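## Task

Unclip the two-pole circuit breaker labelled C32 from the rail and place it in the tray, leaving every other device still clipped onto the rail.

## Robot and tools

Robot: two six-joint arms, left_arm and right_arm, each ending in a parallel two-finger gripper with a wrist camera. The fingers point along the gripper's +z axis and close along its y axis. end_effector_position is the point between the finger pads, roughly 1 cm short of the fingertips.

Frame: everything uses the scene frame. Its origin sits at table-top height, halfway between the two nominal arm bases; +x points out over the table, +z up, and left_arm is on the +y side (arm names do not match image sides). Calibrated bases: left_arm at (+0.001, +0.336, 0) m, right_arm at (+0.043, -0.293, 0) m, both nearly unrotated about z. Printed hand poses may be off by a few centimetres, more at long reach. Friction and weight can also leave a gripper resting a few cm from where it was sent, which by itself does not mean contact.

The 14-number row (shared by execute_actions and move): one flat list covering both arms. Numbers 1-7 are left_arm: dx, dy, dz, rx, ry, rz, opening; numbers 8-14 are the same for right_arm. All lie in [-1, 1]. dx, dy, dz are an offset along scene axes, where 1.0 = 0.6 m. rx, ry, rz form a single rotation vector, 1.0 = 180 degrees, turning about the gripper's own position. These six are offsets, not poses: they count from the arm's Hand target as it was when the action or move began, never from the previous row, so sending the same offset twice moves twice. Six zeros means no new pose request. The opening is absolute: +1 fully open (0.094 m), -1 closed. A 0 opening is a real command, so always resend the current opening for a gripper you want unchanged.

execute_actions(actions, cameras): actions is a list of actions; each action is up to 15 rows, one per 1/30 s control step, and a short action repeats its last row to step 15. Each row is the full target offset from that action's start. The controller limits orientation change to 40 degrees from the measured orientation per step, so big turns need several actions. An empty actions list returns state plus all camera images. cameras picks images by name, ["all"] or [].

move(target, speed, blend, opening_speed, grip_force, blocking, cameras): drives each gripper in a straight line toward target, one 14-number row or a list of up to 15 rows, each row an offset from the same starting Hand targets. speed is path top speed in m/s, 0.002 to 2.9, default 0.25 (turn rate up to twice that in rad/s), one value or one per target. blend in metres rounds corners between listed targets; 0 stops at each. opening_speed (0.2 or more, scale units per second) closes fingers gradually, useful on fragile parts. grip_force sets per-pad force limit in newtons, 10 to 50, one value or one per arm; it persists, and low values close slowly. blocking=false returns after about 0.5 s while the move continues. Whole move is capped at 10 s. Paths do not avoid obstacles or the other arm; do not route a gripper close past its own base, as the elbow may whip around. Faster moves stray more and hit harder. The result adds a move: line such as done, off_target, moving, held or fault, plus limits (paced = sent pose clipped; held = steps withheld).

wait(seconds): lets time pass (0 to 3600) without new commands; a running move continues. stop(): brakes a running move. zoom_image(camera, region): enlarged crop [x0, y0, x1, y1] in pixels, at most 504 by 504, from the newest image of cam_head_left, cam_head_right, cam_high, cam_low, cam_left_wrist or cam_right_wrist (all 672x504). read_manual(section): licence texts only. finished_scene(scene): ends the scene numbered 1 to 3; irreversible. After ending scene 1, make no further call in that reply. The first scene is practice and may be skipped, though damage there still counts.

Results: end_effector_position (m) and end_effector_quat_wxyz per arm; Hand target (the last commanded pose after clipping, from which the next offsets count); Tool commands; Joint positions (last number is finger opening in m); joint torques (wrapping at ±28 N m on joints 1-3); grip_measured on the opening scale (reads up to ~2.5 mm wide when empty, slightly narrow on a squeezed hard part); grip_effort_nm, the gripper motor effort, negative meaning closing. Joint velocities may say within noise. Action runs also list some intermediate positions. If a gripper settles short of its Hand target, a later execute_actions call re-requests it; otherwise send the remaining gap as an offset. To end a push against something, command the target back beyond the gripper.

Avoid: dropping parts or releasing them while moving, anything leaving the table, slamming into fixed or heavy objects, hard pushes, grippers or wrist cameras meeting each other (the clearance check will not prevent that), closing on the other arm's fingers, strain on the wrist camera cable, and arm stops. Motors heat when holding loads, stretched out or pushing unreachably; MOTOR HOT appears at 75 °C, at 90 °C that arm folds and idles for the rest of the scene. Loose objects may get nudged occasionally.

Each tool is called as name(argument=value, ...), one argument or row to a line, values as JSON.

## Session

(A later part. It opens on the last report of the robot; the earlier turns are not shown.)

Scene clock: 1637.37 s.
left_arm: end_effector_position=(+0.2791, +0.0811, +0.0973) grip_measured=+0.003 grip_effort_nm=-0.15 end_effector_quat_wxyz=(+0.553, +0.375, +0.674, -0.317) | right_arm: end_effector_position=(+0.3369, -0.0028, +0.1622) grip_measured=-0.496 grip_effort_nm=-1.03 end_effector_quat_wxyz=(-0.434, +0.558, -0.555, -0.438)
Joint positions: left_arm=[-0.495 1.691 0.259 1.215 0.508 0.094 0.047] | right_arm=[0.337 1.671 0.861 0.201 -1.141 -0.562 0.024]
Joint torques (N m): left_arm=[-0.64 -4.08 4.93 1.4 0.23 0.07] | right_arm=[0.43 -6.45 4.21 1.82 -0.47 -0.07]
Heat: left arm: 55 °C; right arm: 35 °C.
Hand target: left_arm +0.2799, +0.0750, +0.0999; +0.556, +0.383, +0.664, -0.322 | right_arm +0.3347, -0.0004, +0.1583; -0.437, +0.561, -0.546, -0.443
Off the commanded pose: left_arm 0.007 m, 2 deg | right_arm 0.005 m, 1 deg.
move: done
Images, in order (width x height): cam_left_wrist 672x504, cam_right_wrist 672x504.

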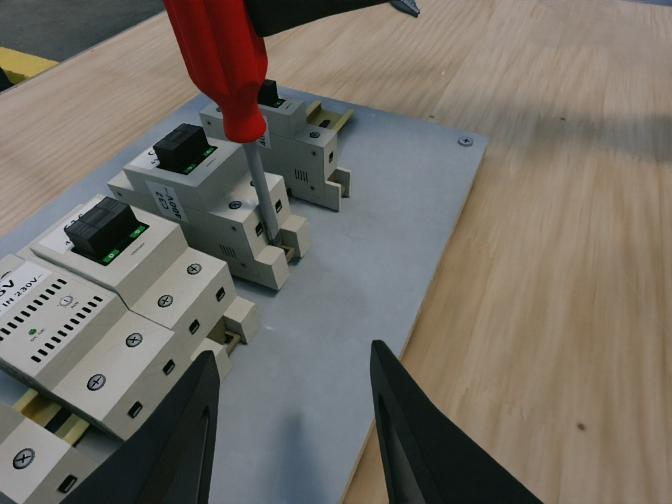

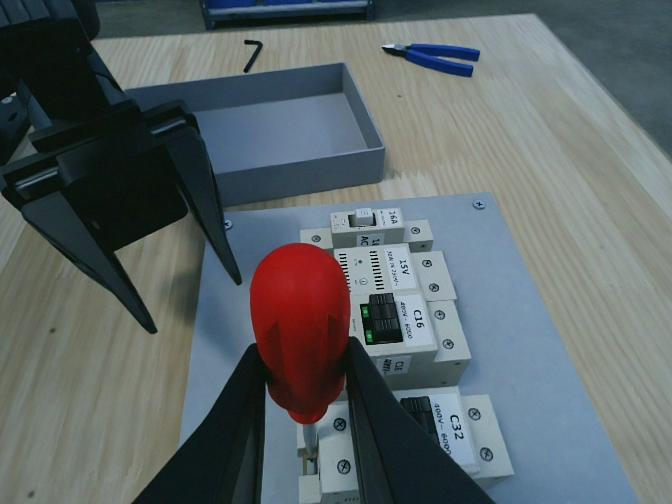

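move(
  target=[0,0,0,0,0,0,0, 0.0,-0.0003,-0.023,0,0,0,-0.75],
  speed=0.03,
  cameras=["cam_right_wrist","cam_left_wrist"],
)

zoom_image(
  camera="cam_left_wrist",
  region=[230, 200, 330, 300],
)

zoom_image(
  camera="cam_right_wrist",
  region=[265, 400, 369, 504],
)

Scene clock: 1664.87 s.
left_arm: end_effector_position=(+0.2791, +0.0811, +0.0973) grip_measured=+0.003 grip_effort_nm=-0.15 end_effector_quat_wxyz=(+0.553, +0.375, +0.674, -0.317) | right_arm: end_effector_position=(+0.3368, -0.0024, +0.1522) grip_measured=-0.496 grip_effort_nm=-1.03 end_effector_quat_wxyz=(-0.437, +0.558, -0.551, -0.440)
Joint positions: left_arm=[-0.495 1.691 0.259 1.215 0.508 0.094 0.047] | right_arm=[0.337 1.699 0.836 0.268 -1.147 -0.557 0.024]
Joint torques (N m): left_arm=[-0.68 -3.97 5.08 1.39 0.21 0.03] | right_arm=[0.36 -6.05 3.92 1.78 -0.39 -0.11]
Heat: left arm: 55 °C; right arm: 36 °C.
Hand target: left_arm +0.2799, +0.0750, +0.0999; +0.556, +0.383, +0.664, -0.322 | right_arm +0.3347, -0.0005, +0.1444; -0.437, +0.561, -0.546, -0.443
Off the commanded pose: left_arm 0.007 m, 2 deg | right_arm 0.008 m, 1 deg.
move: done
Images, in order (width x height): cam_left_wrist 672x504, cam_right_wrist 672x504.

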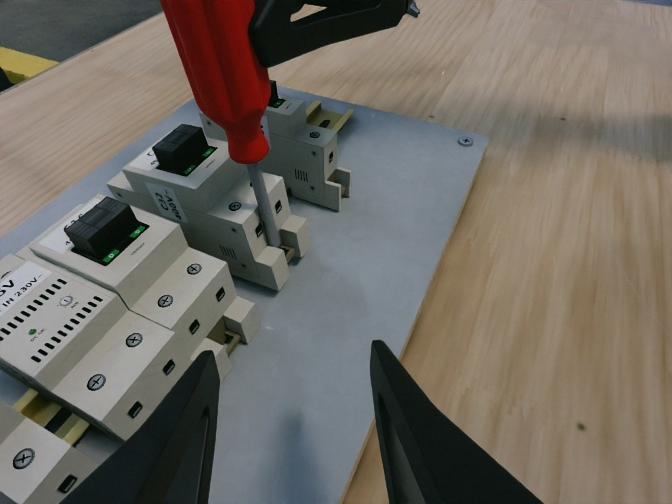

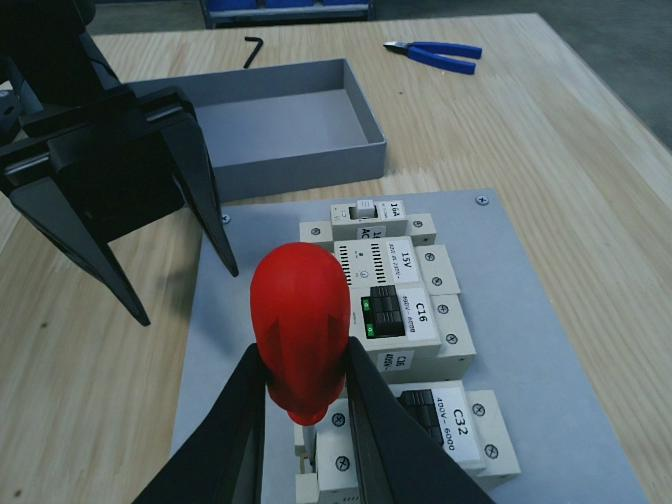

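Scaled by 5.040 from the camera's image (finer frame: 960x720).

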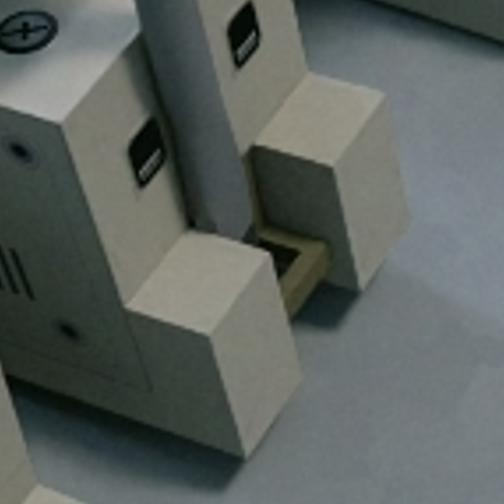

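Scaled by 4.846 from the camera's image (finer frame: 960x720).

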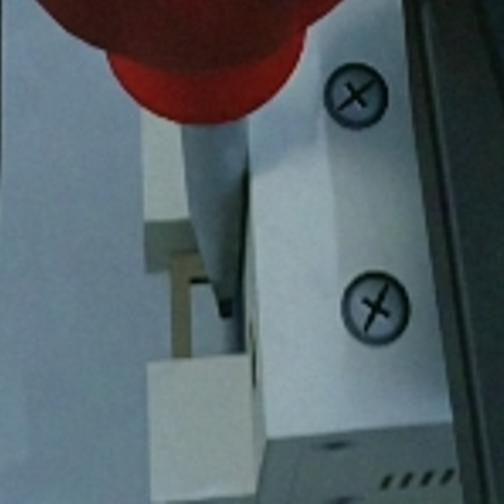

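move(
  target=[0,0,0,0,0,0,0, -0.002,-0.0,-0.0133,0,0,0,-0.75],
  speed=0.03,
  cameras=["cam_right_wrist","cam_left_wrist"],
)

zoom_image(
  camera="cam_left_wrist",
  region=[230, 200, 330, 300],
)

zoom_image(
  camera="cam_right_wrist",
  region=[265, 400, 369, 504],
)

Scene clock: 1681.67 s.
left_arm: end_effector_position=(+0.2791, +0.0811, +0.0973) grip_measured=+0.003 grip_effort_nm=-0.15 end_effector_quat_wxyz=(+0.553, +0.375, +0.674, -0.317) | right_arm: end_effector_position=(+0.3351, -0.0017, +0.1517) grip_measured=-0.496 grip_effort_nm=-1.03 end_effector_quat_wxyz=(-0.445, +0.562, -0.539, -0.443)
Joint positions: left_arm=[-0.495 1.691 0.259 1.215 0.508 0.094 0.047] | right_arm=[0.337 1.709 0.819 0.326 -1.164 -0.55 0.024]
Joint torques (N m): left_arm=[-0.65 -4.01 4.97 1.37 0.24 0.04] | right_arm=[0.49 -5.53 3.56 1.62 -0.18 -0.15]
Heat: left arm: 55 °C; right arm: 36 °C.
Hand target: left_arm +0.2799, +0.0750, +0.0999; +0.556, +0.383, +0.664, -0.322 | right_arm +0.3336, -0.0005, +0.1365; -0.437, +0.561, -0.546, -0.443
Off the commanded pose: left_arm 0.007 m, 2 deg | right_arm 0.015 m, 1 deg.
move: off_target (right_arm)
Images, in order (width x height): cam_left_wrist 672x504, cam_right_wrist 672x504.

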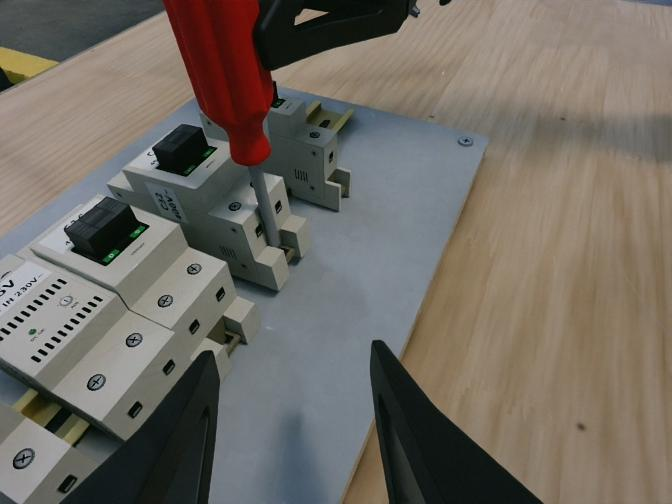

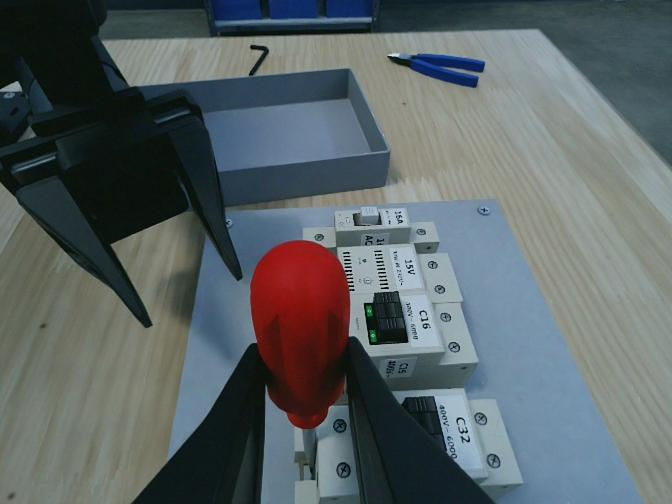

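Scaled by 5.040 from the camera's image (finer frame: 960x720).

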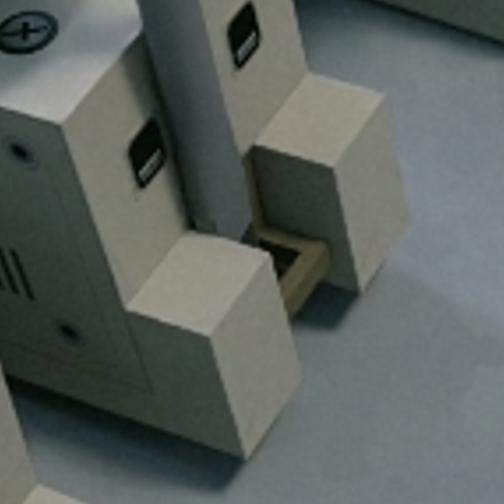

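Scaled by 4.846 from the camera's image (finer frame: 960x720).

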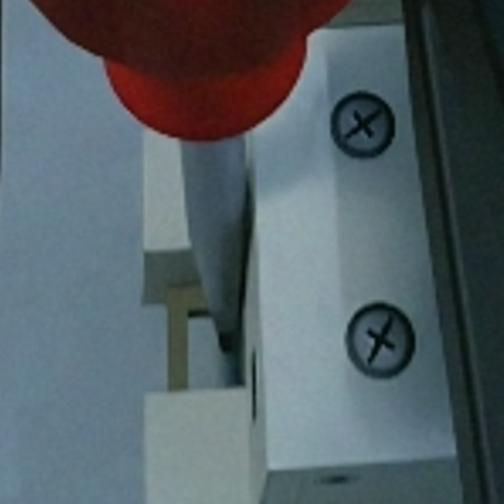

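zoom_image(
  camera="cam_left_wrist",
  region=[265, 230, 305, 270],
)

zoom_image(
  camera="cam_right_wrist",
  region=[294, 450, 334, 490],
)

Scaled by 12.600 from the camera's image (finer frame: 960x720).

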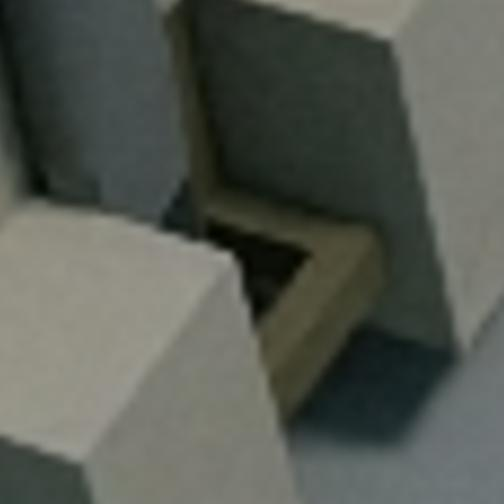

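Scaled by 12.600 from the camera's image (finer frame: 960x720).

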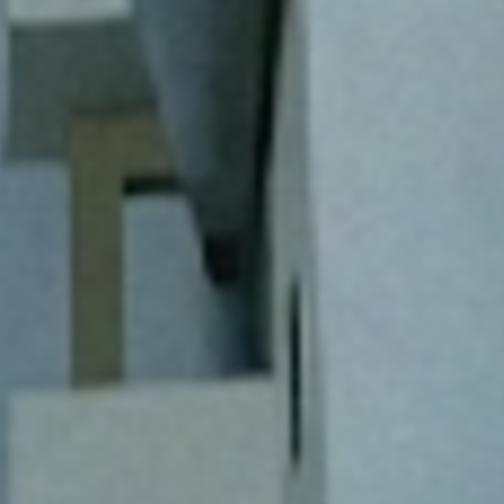

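move(
  target=[0,0,0,0,0,0,0, 0.0,0.0,0.095,0,0,0,-0.75],
  speed=0.05,
  cameras=["cam_right_wrist"],
)

Scene clock: 1764.20 s.
left_arm: end_effector_position=(+0.2791, +0.0811, +0.0973) grip_measured=+0.003 grip_effort_nm=-0.15 end_effector_quat_wxyz=(+0.553, +0.375, +0.674, -0.317) | right_arm: end_effector_position=(+0.3312, -0.0052, +0.1605) grip_measured=-0.497 grip_effort_nm=-1.03 end_effector_quat_wxyz=(+0.402, -0.542, +0.582, +0.454)
Joint positions: left_arm=[-0.495 1.691 0.259 1.215 0.508 0.094 0.047] | right_arm=[0.337 1.655 0.879 0.092 -1.139 -0.541 0.024]
Joint torques (N m): left_arm=[-0.72 -3.96 5 1.4 0.23 0.05] | right_arm=[0.54 -11.63 8.1 1.48 -0.53 -0.17]
Heat: left arm: 55 °C; right arm: 33 °C.
Hand target: left_arm +0.2799, +0.0750, +0.0999; +0.556, +0.383, +0.664, -0.322 | right_arm +0.3335, -0.0005, +0.1935; -0.437, +0.561, -0.546, -0.443
Off the commanded pose: left_arm 0.007 m, 2 deg | right_arm 0.033 m, 6 deg.
move: off_target (right_arm)

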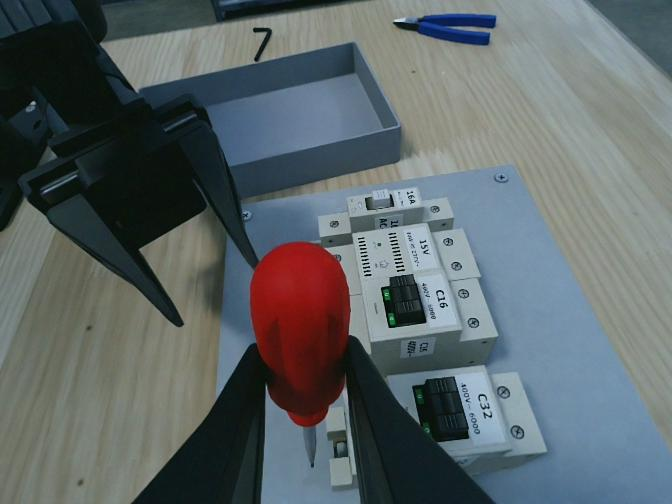

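move(
  target=[0,0,0,0,0,0,0, -0.0022,0.0,-0.074,0,0,0,-0.75],
  speed=0.06,
  cameras=["cam_right_wrist","cam_left_wrist"],
)

zoom_image(
  camera="cam_right_wrist",
  region=[284, 430, 344, 490],
)

zoom_image(
  camera="cam_left_wrist",
  region=[250, 210, 310, 270],
)

Scene clock: 1782.53 s.
left_arm: end_effector_position=(+0.2791, +0.0811, +0.0973) grip_measured=+0.003 grip_effort_nm=-0.15 end_effector_quat_wxyz=(+0.553, +0.375, +0.674, -0.317) | right_arm: end_effector_position=(+0.3341, -0.0032, +0.1517) grip_measured=-0.497 grip_effort_nm=-1.03 end_effector_quat_wxyz=(-0.431, +0.556, -0.558, -0.440)
Joint positions: left_arm=[-0.495 1.691 0.259 1.215 0.508 0.094 0.047] | right_arm=[0.34 1.685 0.832 0.241 -1.137 -0.556 0.024]
Joint torques (N m): left_arm=[-0.75 -3.96 5.04 1.39 0.19 0.04] | right_arm=[0.43 -6.41 4.19 1.91 -0.48 -0.09]
Heat: left arm: 55 °C; right arm: 34 °C.
Hand target: left_arm +0.2799, +0.0750, +0.0999; +0.556, +0.383, +0.664, -0.322 | right_arm +0.3322, -0.0005, +0.1491; -0.437, +0.561, -0.546, -0.443
Off the commanded pose: left_arm 0.007 m, 2 deg | right_arm 0.004 m, 2 deg.
move: done
Images, in order (width x height): cam_left_wrist 672x504, cam_right_wrist 672x504.

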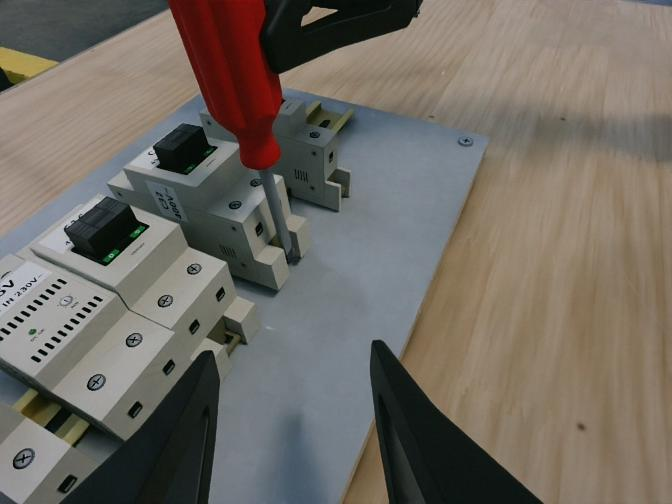

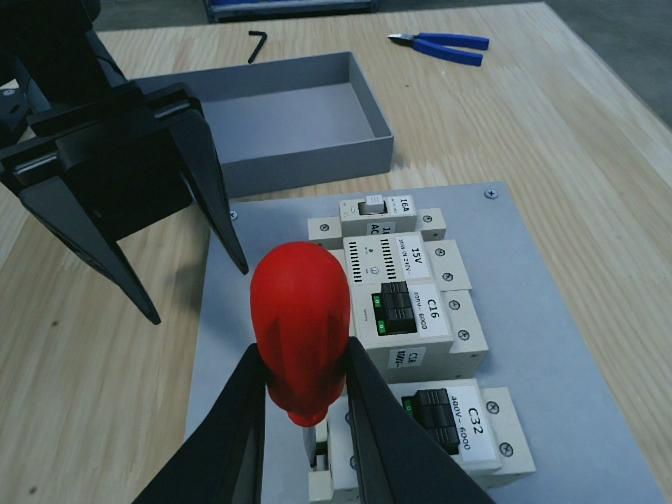

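Scaled by 8.400 from the camera's image (finer frame: 960x720).

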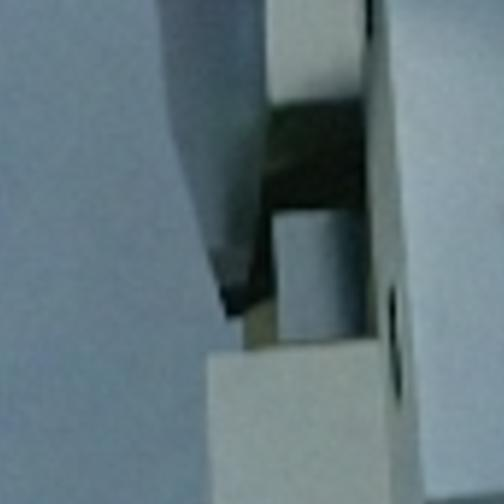

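Scaled by 8.400 from the camera's image (finer frame: 960x720).

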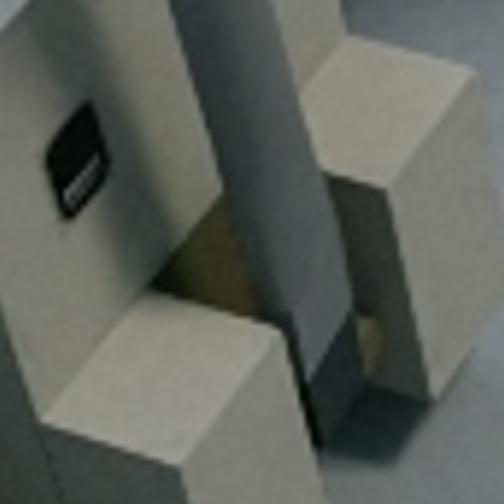

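move(
  target=[
    [0,0,0,0,0,0,0, 0.0,0.0,0.075,0,0,0,-0.75],
    [0,0,0,0,0,0,0, 0.008,0.0,0.06,0,0,0,-0.75],
    [0,0,0,0,0,0,0, 0.008,0.0,0.012,0,0,0,-0.75],
  ],
  speed=0.06,
  cameras=["cam_right_wrist","cam_left_wrist"],
)

zoom_image(
  camera="cam_right_wrist",
  region=[284, 430, 344, 490],
)

zoom_image(
  camera="cam_left_wrist",
  region=[250, 210, 310, 270],
)

Scene clock: 1813.30 s.
left_arm: end_effector_position=(+0.2791, +0.0811, +0.0973) grip_measured=+0.003 grip_effort_nm=-0.15 end_effector_quat_wxyz=(+0.553, +0.375, +0.674, -0.317) | right_arm: end_effector_position=(+0.3387, -0.0015, +0.1599) grip_measured=-0.497 grip_effort_nm=-1.03 end_effector_quat_wxyz=(-0.434, +0.558, -0.556, -0.437)
Joint positions: left_arm=[-0.495 1.691 0.259 1.215 0.508 0.094 0.047] | right_arm=[0.34 1.682 0.867 0.205 -1.136 -0.563 0.024]
Joint torques (N m): left_arm=[-0.76 -4.03 5.05 1.4 0.21 0.06] | right_arm=[-0.02 -6.43 4.19 1.82 -0.54 -0.08]
Heat: left arm: 55 °C; right arm: 35 °C.
Hand target: left_arm +0.2799, +0.0750, +0.0999; +0.556, +0.383, +0.664, -0.322 | right_arm +0.3370, -0.0005, +0.1564; -0.437, +0.561, -0.546, -0.443
Off the commanded pose: left_arm 0.007 m, 2 deg | right_arm 0.004 m, 1 deg.
move: done
Images, in order (width x height): cam_left_wrist 672x504, cam_right_wrist 672x504.

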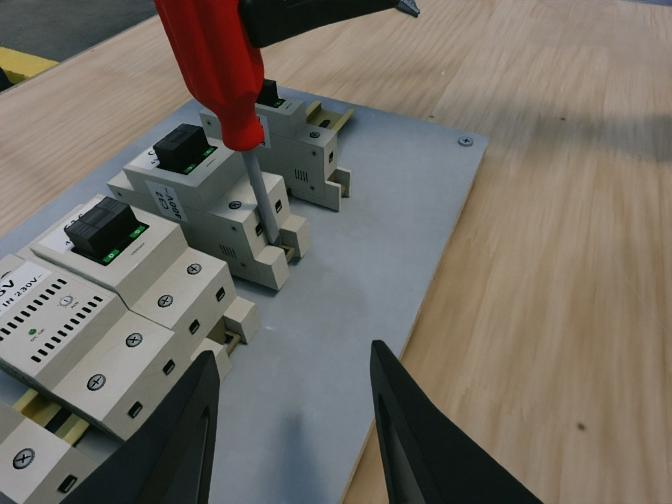

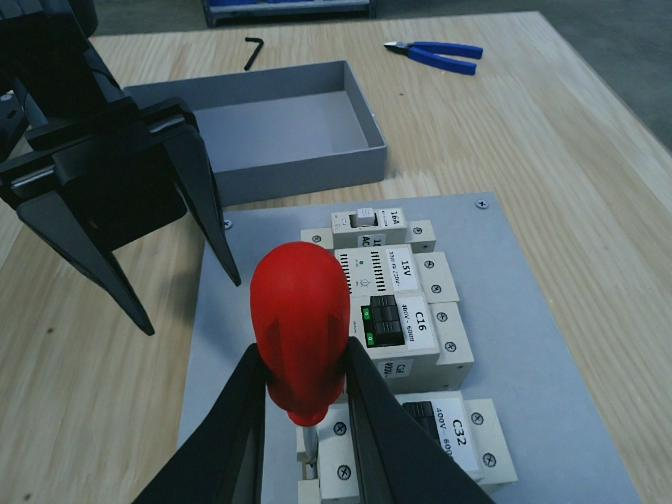

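Scaled by 8.400 from the camera's image (finer frame: 960x720).

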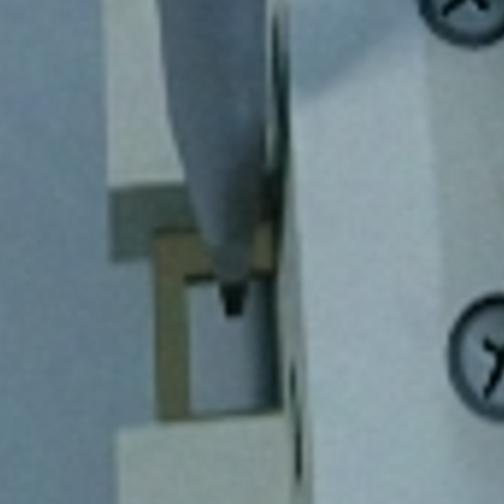

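Scaled by 8.400 from the camera's image (finer frame: 960x720).

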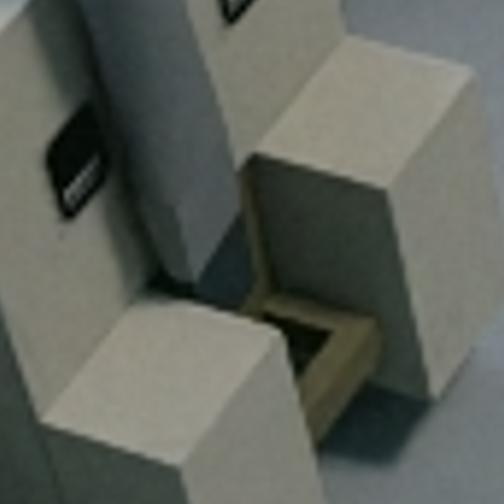

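move(
  target=[0,0,0,0,0,0,0, -0.002,0.0,-0.019,0,0,0,-0.75],
  speed=0.03,
  cameras=["cam_right_wrist","cam_left_wrist"],
)

zoom_image(
  camera="cam_right_wrist",
  region=[284, 430, 344, 490],
)

zoom_image(
  camera="cam_left_wrist",
  region=[250, 210, 310, 270],
)

Scene clock: 1849.43 s.
left_arm: end_effector_position=(+0.2791, +0.0811, +0.0973) grip_measured=+0.003 grip_effort_nm=-0.15 end_effector_quat_wxyz=(+0.553, +0.375, +0.674, -0.317) | right_arm: end_effector_position=(+0.3370, -0.0013, +0.1522) grip_measured=-0.497 grip_effort_nm=-1.04 end_effector_quat_wxyz=(-0.437, +0.560, -0.550, -0.440)
Joint positions: left_arm=[-0.495 1.691 0.259 1.215 0.508 0.094 0.047] | right_arm=[0.34 1.702 0.841 0.264 -1.146 -0.56 0.024]
Joint torques (N m): left_arm=[-0.72 -4.08 5.11 1.42 0.18 0.04] | right_arm=[0.08 -6.12 3.92 1.77 -0.42 -0.09]
Heat: left arm: 55 °C; right arm: 36 °C.
Hand target: left_arm +0.2799, +0.0750, +0.0999; +0.556, +0.383, +0.664, -0.322 | right_arm +0.3358, -0.0005, +0.1448; -0.437, +0.561, -0.546, -0.443
Off the commanded pose: left_arm 0.007 m, 2 deg | right_arm 0.007 m, 1 deg.
move: done
Images, in order (width x height): cam_left_wrist 672x504, cam_right_wrist 672x504.

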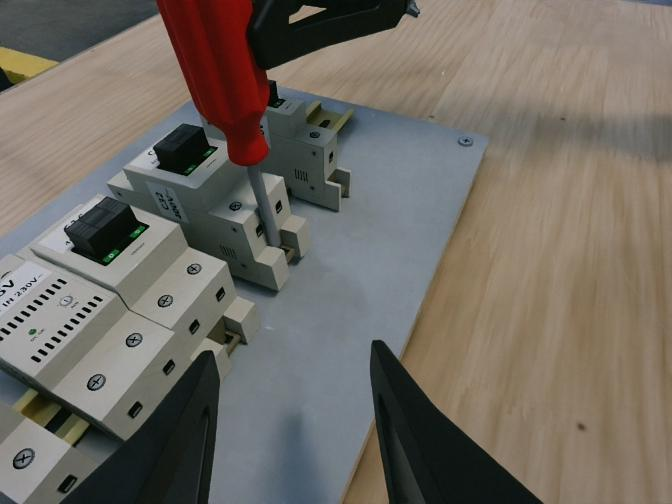

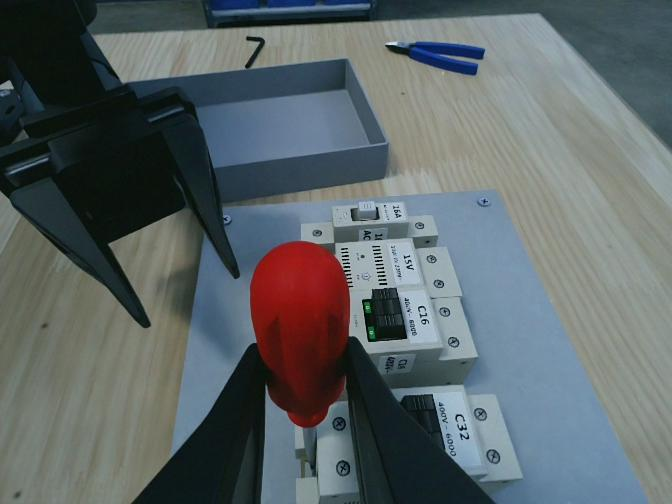

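Scaled by 8.400 from the camera's image (finer frame: 960x720).

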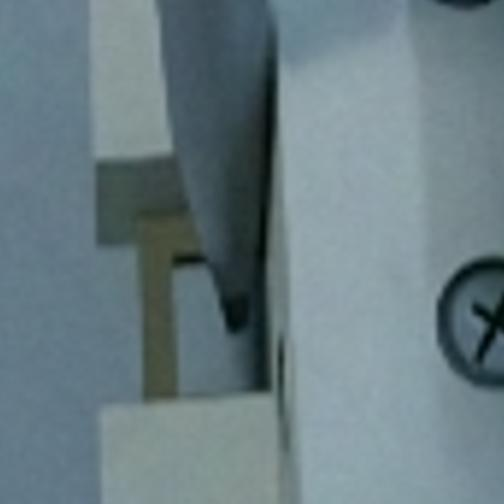

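Scaled by 8.400 from the camera's image (finer frame: 960x720).

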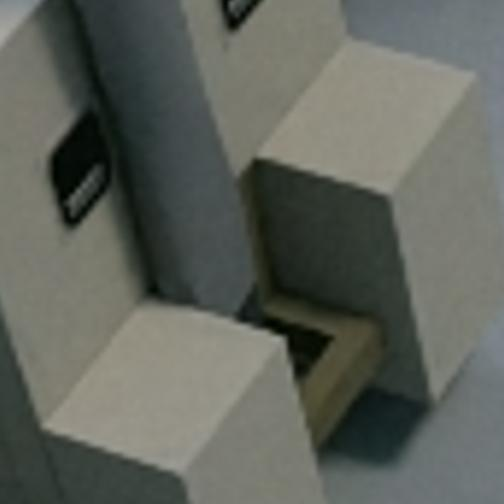

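move(
  target=[
    [0,0,0,0,0,0,0, 0.0,0.0,0.08,0,0,0,-0.75],
    [0,0,0,0,0,0,0, 0.001,-0.0055,0.067,0,0,0,-0.75],
    [0,0,0,0,0,0,0, 0.001,-0.0055,0.018,0,0,0,-0.75],
  ],
  speed=0.06,
  cameras=["cam_right_wrist","cam_left_wrist"],
)

zoom_image(
  camera="cam_right_wrist",
  region=[284, 430, 344, 490],
)

zoom_image(
  camera="cam_left_wrist",
  region=[250, 210, 310, 270],
)

Scene clock: 1887.90 s.
left_arm: end_effector_position=(+0.2791, +0.0811, +0.0973) grip_measured=+0.003 grip_effort_nm=-0.15 end_effector_quat_wxyz=(+0.553, +0.375, +0.674, -0.317) | right_arm: end_effector_position=(+0.3371, -0.0028, +0.1593) grip_measured=-0.497 grip_effort_nm=-1.03 end_effector_quat_wxyz=(-0.433, +0.560, -0.555, -0.437)
Joint positions: left_arm=[-0.495 1.691 0.259 1.215 0.508 0.094 0.047] | right_arm=[0.337 1.678 0.863 0.194 -1.14 -0.576 0.024]
Joint torques (N m): left_arm=[-0.73 -3.96 5.07 1.41 0.23 0.02] | right_arm=[-0.55 -6.48 4.07 1.82 -0.59 -0.07]
Heat: left arm: 55 °C; right arm: 36 °C.
Hand target: left_arm +0.2799, +0.0750, +0.0999; +0.556, +0.383, +0.664, -0.322 | right_arm +0.3363, -0.0037, +0.1557; -0.437, +0.561, -0.546, -0.443
Off the commanded pose: left_arm 0.007 m, 2 deg | right_arm 0.004 m, 1 deg.
move: done
Images, in order (width x height): cam_left_wrist 672x504, cam_right_wrist 672x504.

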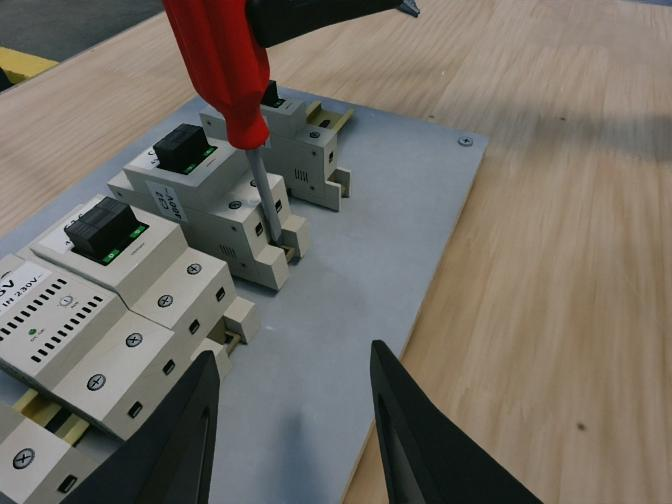

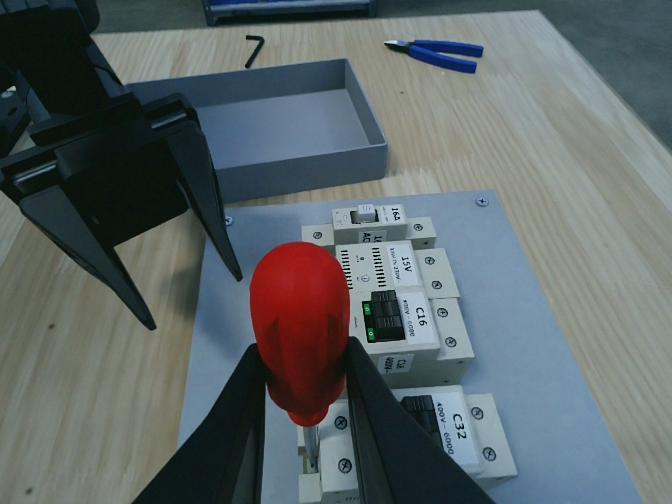

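Scaled by 8.400 from the camera's image (finer frame: 960x720).

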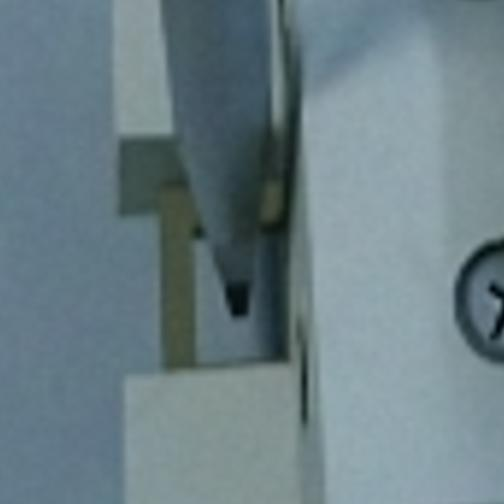

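Scaled by 8.400 from the camera's image (finer frame: 960x720).

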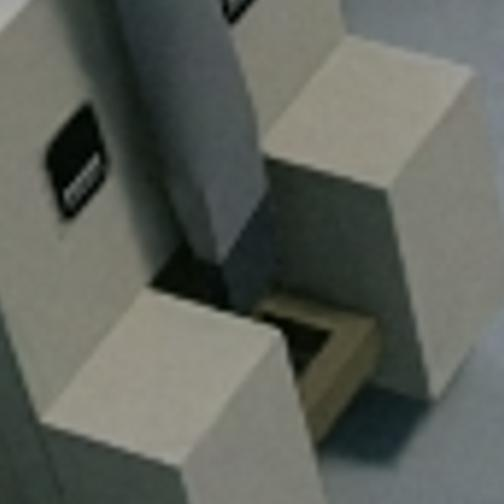

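move(
  target=[0,0,0,0,0,0,0, -0.0025,0.0,-0.0203,0,0,0,-0.75],
  speed=0.03,
  cameras=["cam_right_wrist","cam_left_wrist"],
)

zoom_image(
  camera="cam_right_wrist",
  region=[284, 430, 344, 490],
)

zoom_image(
  camera="cam_left_wrist",
  region=[250, 210, 310, 270],
)

Scene clock: 1905.13 s.
left_arm: end_effector_position=(+0.2791, +0.0811, +0.0973) grip_measured=+0.003 grip_effort_nm=-0.15 end_effector_quat_wxyz=(+0.553, +0.375, +0.674, -0.317) | right_arm: end_effector_position=(+0.3357, -0.0033, +0.1468) grip_measured=-0.497 grip_effort_nm=-1.03 end_effector_quat_wxyz=(-0.433, +0.560, -0.555, -0.437)
Joint positions: left_arm=[-0.495 1.691 0.259 1.215 0.508 0.094 0.047] | right_arm=[0.337 1.703 0.832 0.25 -1.14 -0.577 0.024]
Joint torques (N m): left_arm=[-0.57 -4.12 4.98 1.4 0.21 0.04] | right_arm=[-0.42 -6.45 4.03 1.81 -0.58 -0.06]
Heat: left arm: 55 °C; right arm: 35 °C.
Hand target: left_arm +0.2799, +0.0750, +0.0999; +0.556, +0.383, +0.664, -0.322 | right_arm +0.3348, -0.0038, +0.1434; -0.437, +0.561, -0.546, -0.443
Off the commanded pose: left_arm 0.007 m, 2 deg | right_arm 0.003 m, 1 deg.
move: done
Images, in order (width x height): cam_left_wrist 672x504, cam_right_wrist 672x504.

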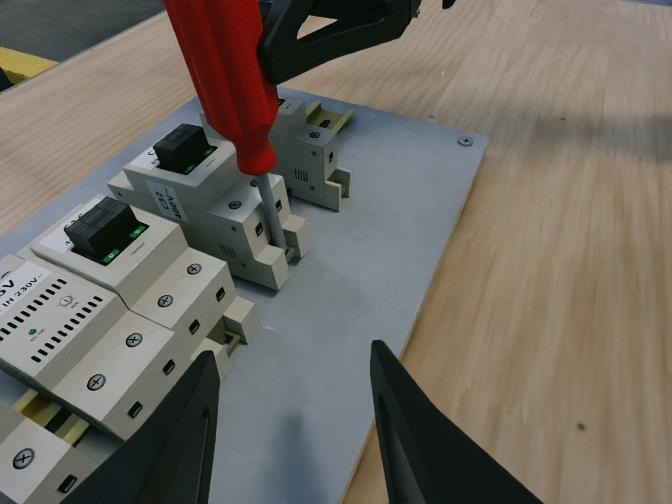

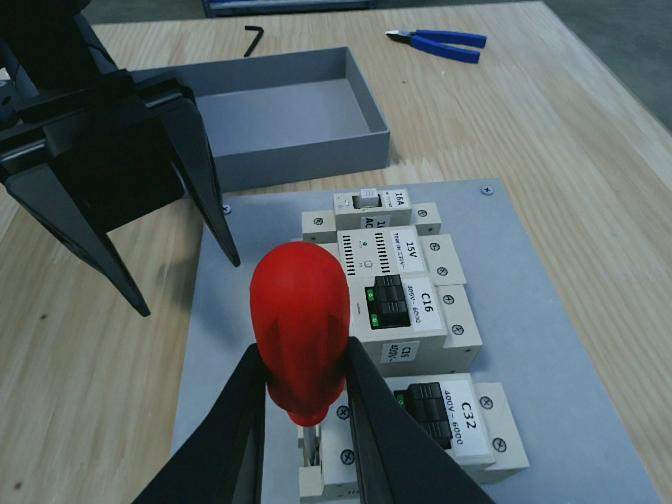

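Scaled by 8.400 from the camera's image (finer frame: 960x720).

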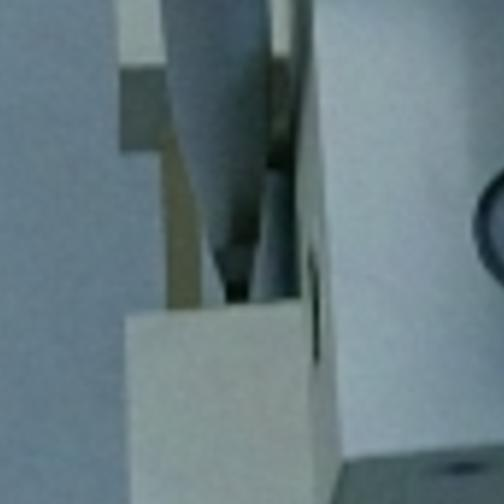

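Scaled by 8.400 from the camera's image (finer frame: 960x720).

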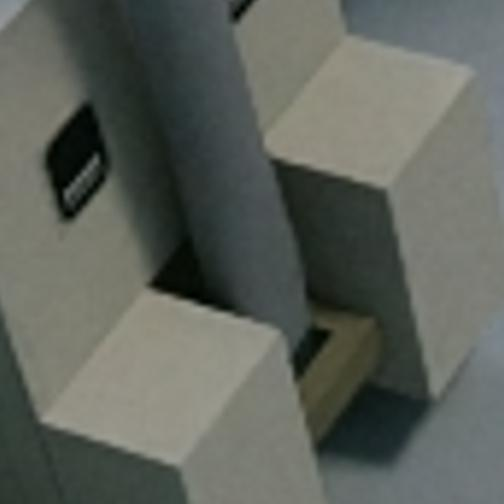

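move(
  target=[0,0,0,0,0,0,0, -0.0,0.0,-0.006,0,0,0,-0.75],
  speed=0.03,
  cameras=[],
)

move(
  target=[0,0,0,0,0,0,0, 0.012,0.0,0.0,0,0.04,0,-0.75],
  speed=0.03,
  cameras=["cam_right_wrist","cam_left_wrist"],
)

zoom_image(
  camera="cam_right_wrist",
  region=[284, 430, 344, 490],
)

zoom_image(
  camera="cam_left_wrist",
  region=[230, 200, 330, 300],
)

Scene clock: 1930.23 s.
left_arm: end_effector_position=(+0.2791, +0.0811, +0.0973) grip_measured=+0.003 grip_effort_nm=-0.15 end_effector_quat_wxyz=(+0.553, +0.375, +0.674, -0.317) | right_arm: end_effector_position=(+0.3357, -0.0033, +0.1428) grip_measured=-0.497 grip_effort_nm=-1.04 end_effector_quat_wxyz=(-0.433, +0.560, -0.555, -0.437)
Joint positions: left_arm=[-0.495 1.691 0.259 1.215 0.508 0.094 0.047] | right_arm=[0.337 1.714 0.824 0.269 -1.14 -0.576 0.024]
Joint torques (N m): left_arm=[-0.75 -3.96 4.97 1.4 0.2 0.03] | right_arm=[-0.42 -6.54 4.05 1.81 -0.58 -0.05]
Heat: left arm: 55 °C; right arm: 36 °C.
Hand target: left_arm +0.2799, +0.0750, +0.0999; +0.556, +0.383, +0.664, -0.322 | right_arm +0.3348, -0.0038, +0.1399; -0.437, +0.561, -0.546, -0.443
Off the commanded pose: left_arm 0.007 m, 2 deg | right_arm 0.003 m, 1 deg.
move: done

Scene clock: 1932.73 s.
left_arm: end_effector_position=(+0.2791, +0.0811, +0.0973) grip_measured=+0.003 grip_effort_nm=-0.15 end_effector_quat_wxyz=(+0.553, +0.375, +0.674, -0.317) | right_arm: end_effector_position=(+0.3413, -0.0052, +0.1381) grip_measured=-0.497 grip_effort_nm=-1.03 end_effector_quat_wxyz=(+0.414, -0.537, +0.574, +0.459)
Joint positions: left_arm=[-0.495 1.691 0.259 1.215 0.508 0.094 0.047] | right_arm=[0.323 1.749 0.841 0.274 -1.162 -0.509 0.024]
Joint torques (N m): left_arm=[-0.79 -4.07 5.01 1.41 0.21 0.04] | right_arm=[-0.31 -6.41 7.01 1.2 -0.74 0.11]
Heat: left arm: 55 °C; right arm: 36 °C.
Hand target: left_arm +0.2799, +0.0750, +0.0999; +0.556, +0.383, +0.664, -0.322 | right_arm +0.3421, -0.0038, +0.1400; -0.402, +0.533, -0.572, -0.477
Off the commanded pose: left_arm 0.007 m, 2 deg | right_arm 0.002 m, 3 deg.
move: off_target (right_arm)
Images, in order (width x height): cam_left_wrist 672x504, cam_right_wrist 672x504.

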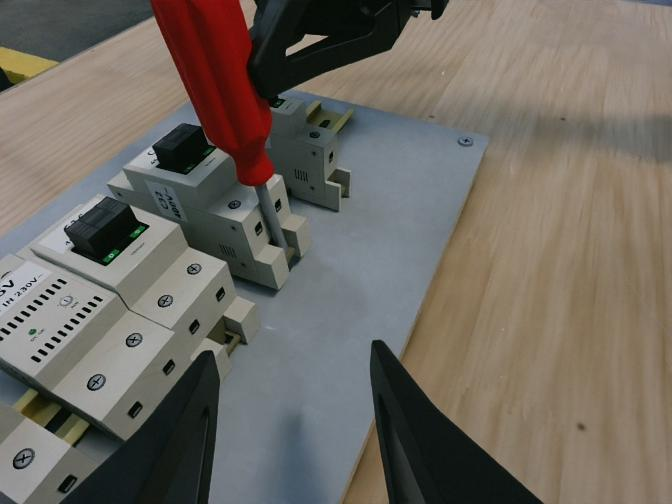

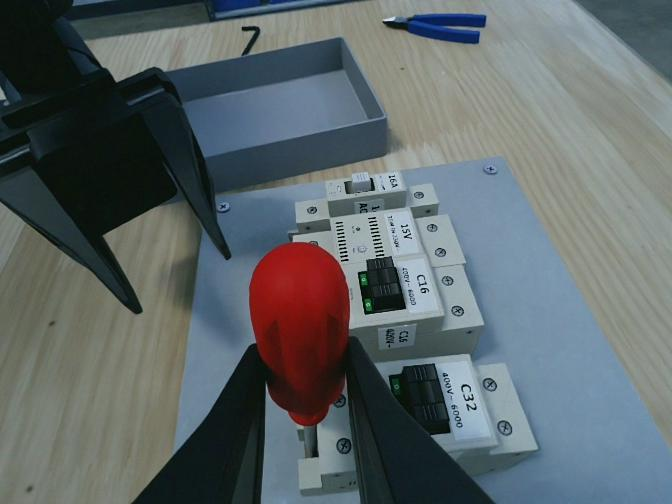

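Scaled by 8.400 from the camera's image (finer frame: 960x720).

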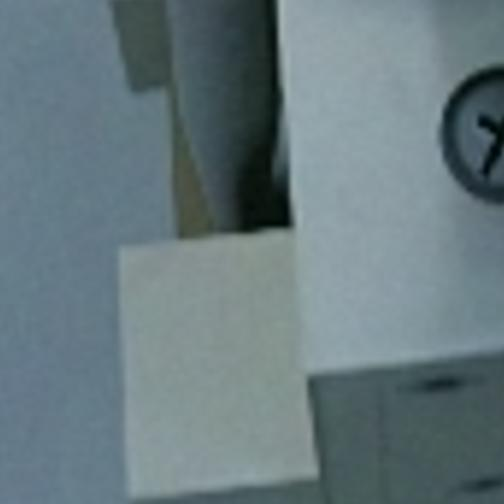

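Scaled by 5.040 from the camera's image (finer frame: 960x720).

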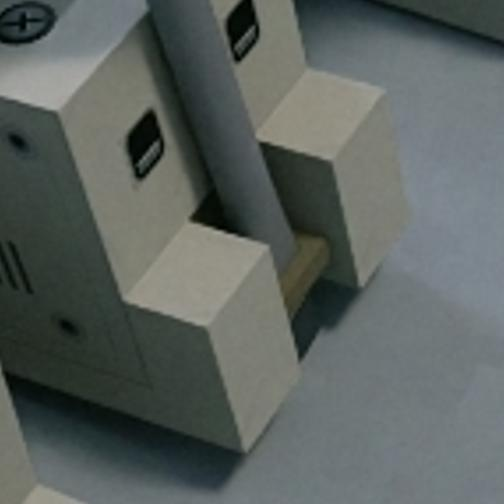

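move(
  target=[0,0,0,0,0,0,0, 0.015,0.0,0.0,0,0.04,0,-0.75],
  speed=0.03,
  cameras=["cam_right_wrist","cam_left_wrist"],
)

zoom_image(
  camera="cam_left_wrist",
  region=[230, 200, 330, 300],
)

Scene clock: 1947.30 s.
left_arm: end_effector_position=(+0.2791, +0.0811, +0.0973) grip_measured=+0.003 grip_effort_nm=-0.15 end_effector_quat_wxyz=(+0.553, +0.375, +0.674, -0.317) | right_arm: end_effector_position=(+0.3519, -0.0049, +0.1427) grip_measured=-0.497 grip_effort_nm=-1.03 end_effector_quat_wxyz=(+0.388, -0.510, +0.592, +0.490)
Joint positions: left_arm=[-0.495 1.691 0.259 1.215 0.508 0.094 0.047] | right_arm=[0.307 1.791 0.91 0.222 -1.203 -0.436 0.024]
Joint torques (N m): left_arm=[-0.59 -3.99 4.86 1.4 0.22 0.04] | right_arm=[-0.17 -6.49 6.75 1.03 -0.72 0.13]
Heat: left arm: 55 °C; right arm: 35 °C.
Hand target: left_arm +0.2799, +0.0750, +0.0999; +0.556, +0.383, +0.664, -0.322 | right_arm +0.3510, -0.0038, +0.1399; +0.365, -0.502, +0.596, +0.510
Off the commanded pose: left_arm 0.007 m, 2 deg | right_arm 0.003 m, 4 deg.
move: off_target (right_arm)
Images, in order (width x height): cam_left_wrist 672x504, cam_right_wrist 672x504.

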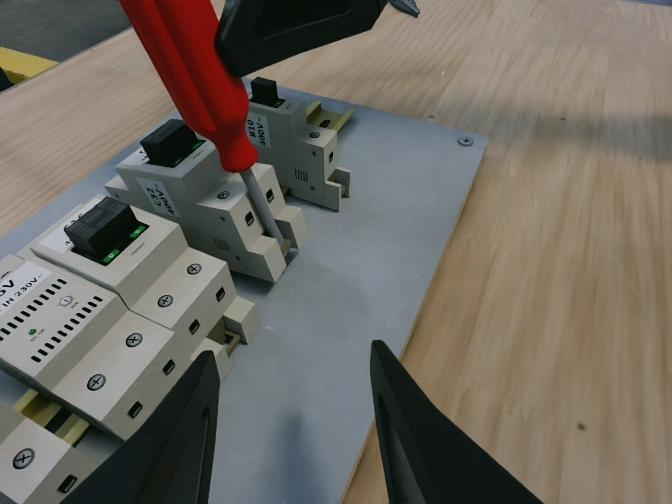

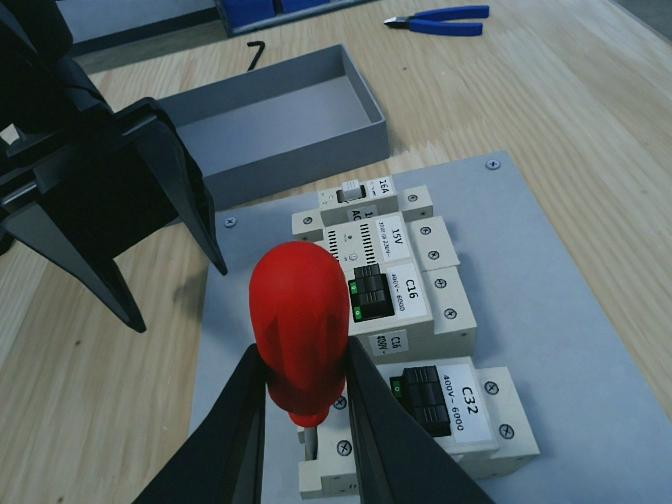

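Scaled by 5.040 from the camera's image (finer frame: 960x720).

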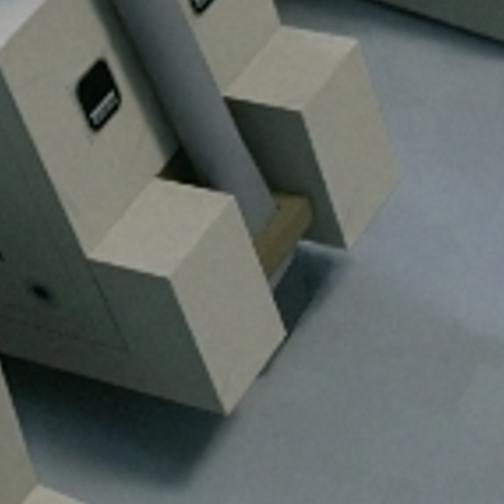

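move(
  target=[0,0,0,0,0,0,0, -0.005,0.0,0.07,0,-0.03,0,-0.75],
  speed=0.04,
  cameras=["cam_right_wrist","cam_left_wrist"],
)

zoom_image(
  camera="cam_left_wrist",
  region=[230, 200, 330, 300],
)

Scene clock: 1974.07 s.
left_arm: end_effector_position=(+0.2791, +0.0811, +0.0973) grip_measured=+0.003 grip_effort_nm=-0.15 end_effector_quat_wxyz=(+0.553, +0.375, +0.674, -0.317) | right_arm: end_effector_position=(+0.3542, -0.0069, +0.1473) grip_measured=-0.497 grip_effort_nm=-1.03 end_effector_quat_wxyz=(+0.377, -0.511, +0.609, +0.475)
Joint positions: left_arm=[-0.495 1.691 0.259 1.215 0.508 0.094 0.047] | right_arm=[0.307 1.763 0.954 0.076 -1.165 -0.489 0.024]
Joint torques (N m): left_arm=[-0.64 -4 5 1.37 0.22 0.02] | right_arm=[0.44 -13.24 7.42 1.08 -0.91 0.01]
Heat: left arm: 55 °C; right arm: 34 °C.
Hand target: left_arm +0.2799, +0.0750, +0.0999; +0.556, +0.383, +0.664, -0.322 | right_arm +0.3480, -0.0038, +0.1818; +0.393, -0.525, +0.578, +0.486
Off the commanded pose: left_arm 0.007 m, 2 deg | right_arm 0.035 m, 4 deg.
move: off_target (right_arm)
Images, in order (width x height): cam_left_wrist 672x504, cam_right_wrist 672x504.

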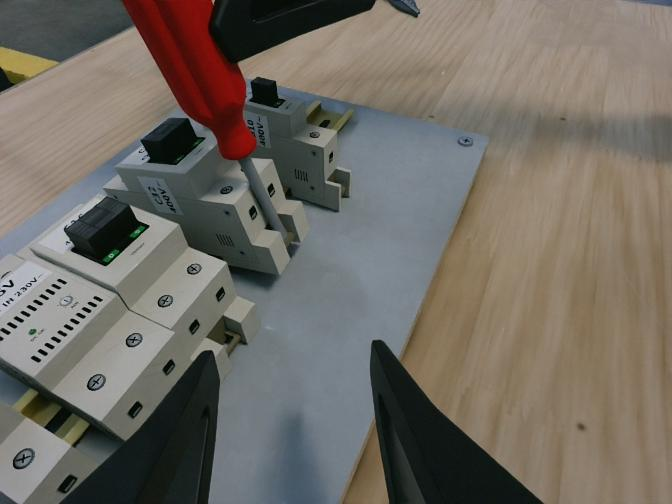

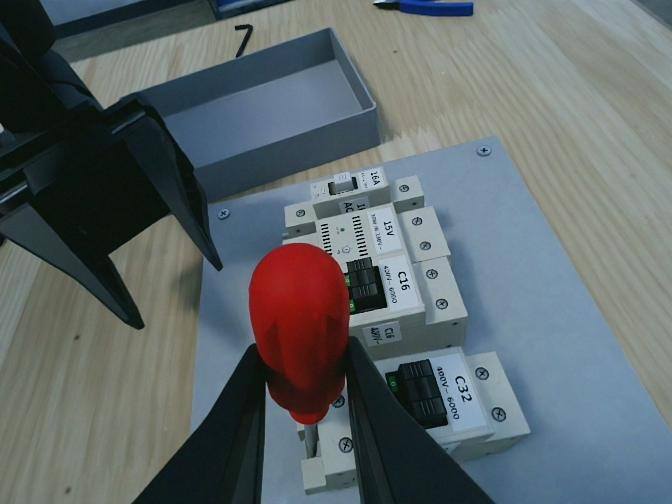

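Scaled by 5.040 from the camera's image (finer frame: 960x720).

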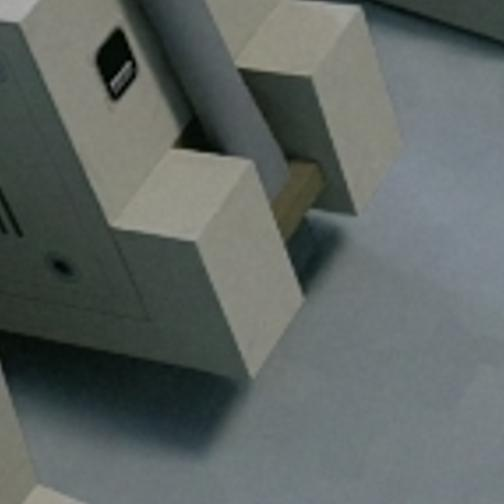

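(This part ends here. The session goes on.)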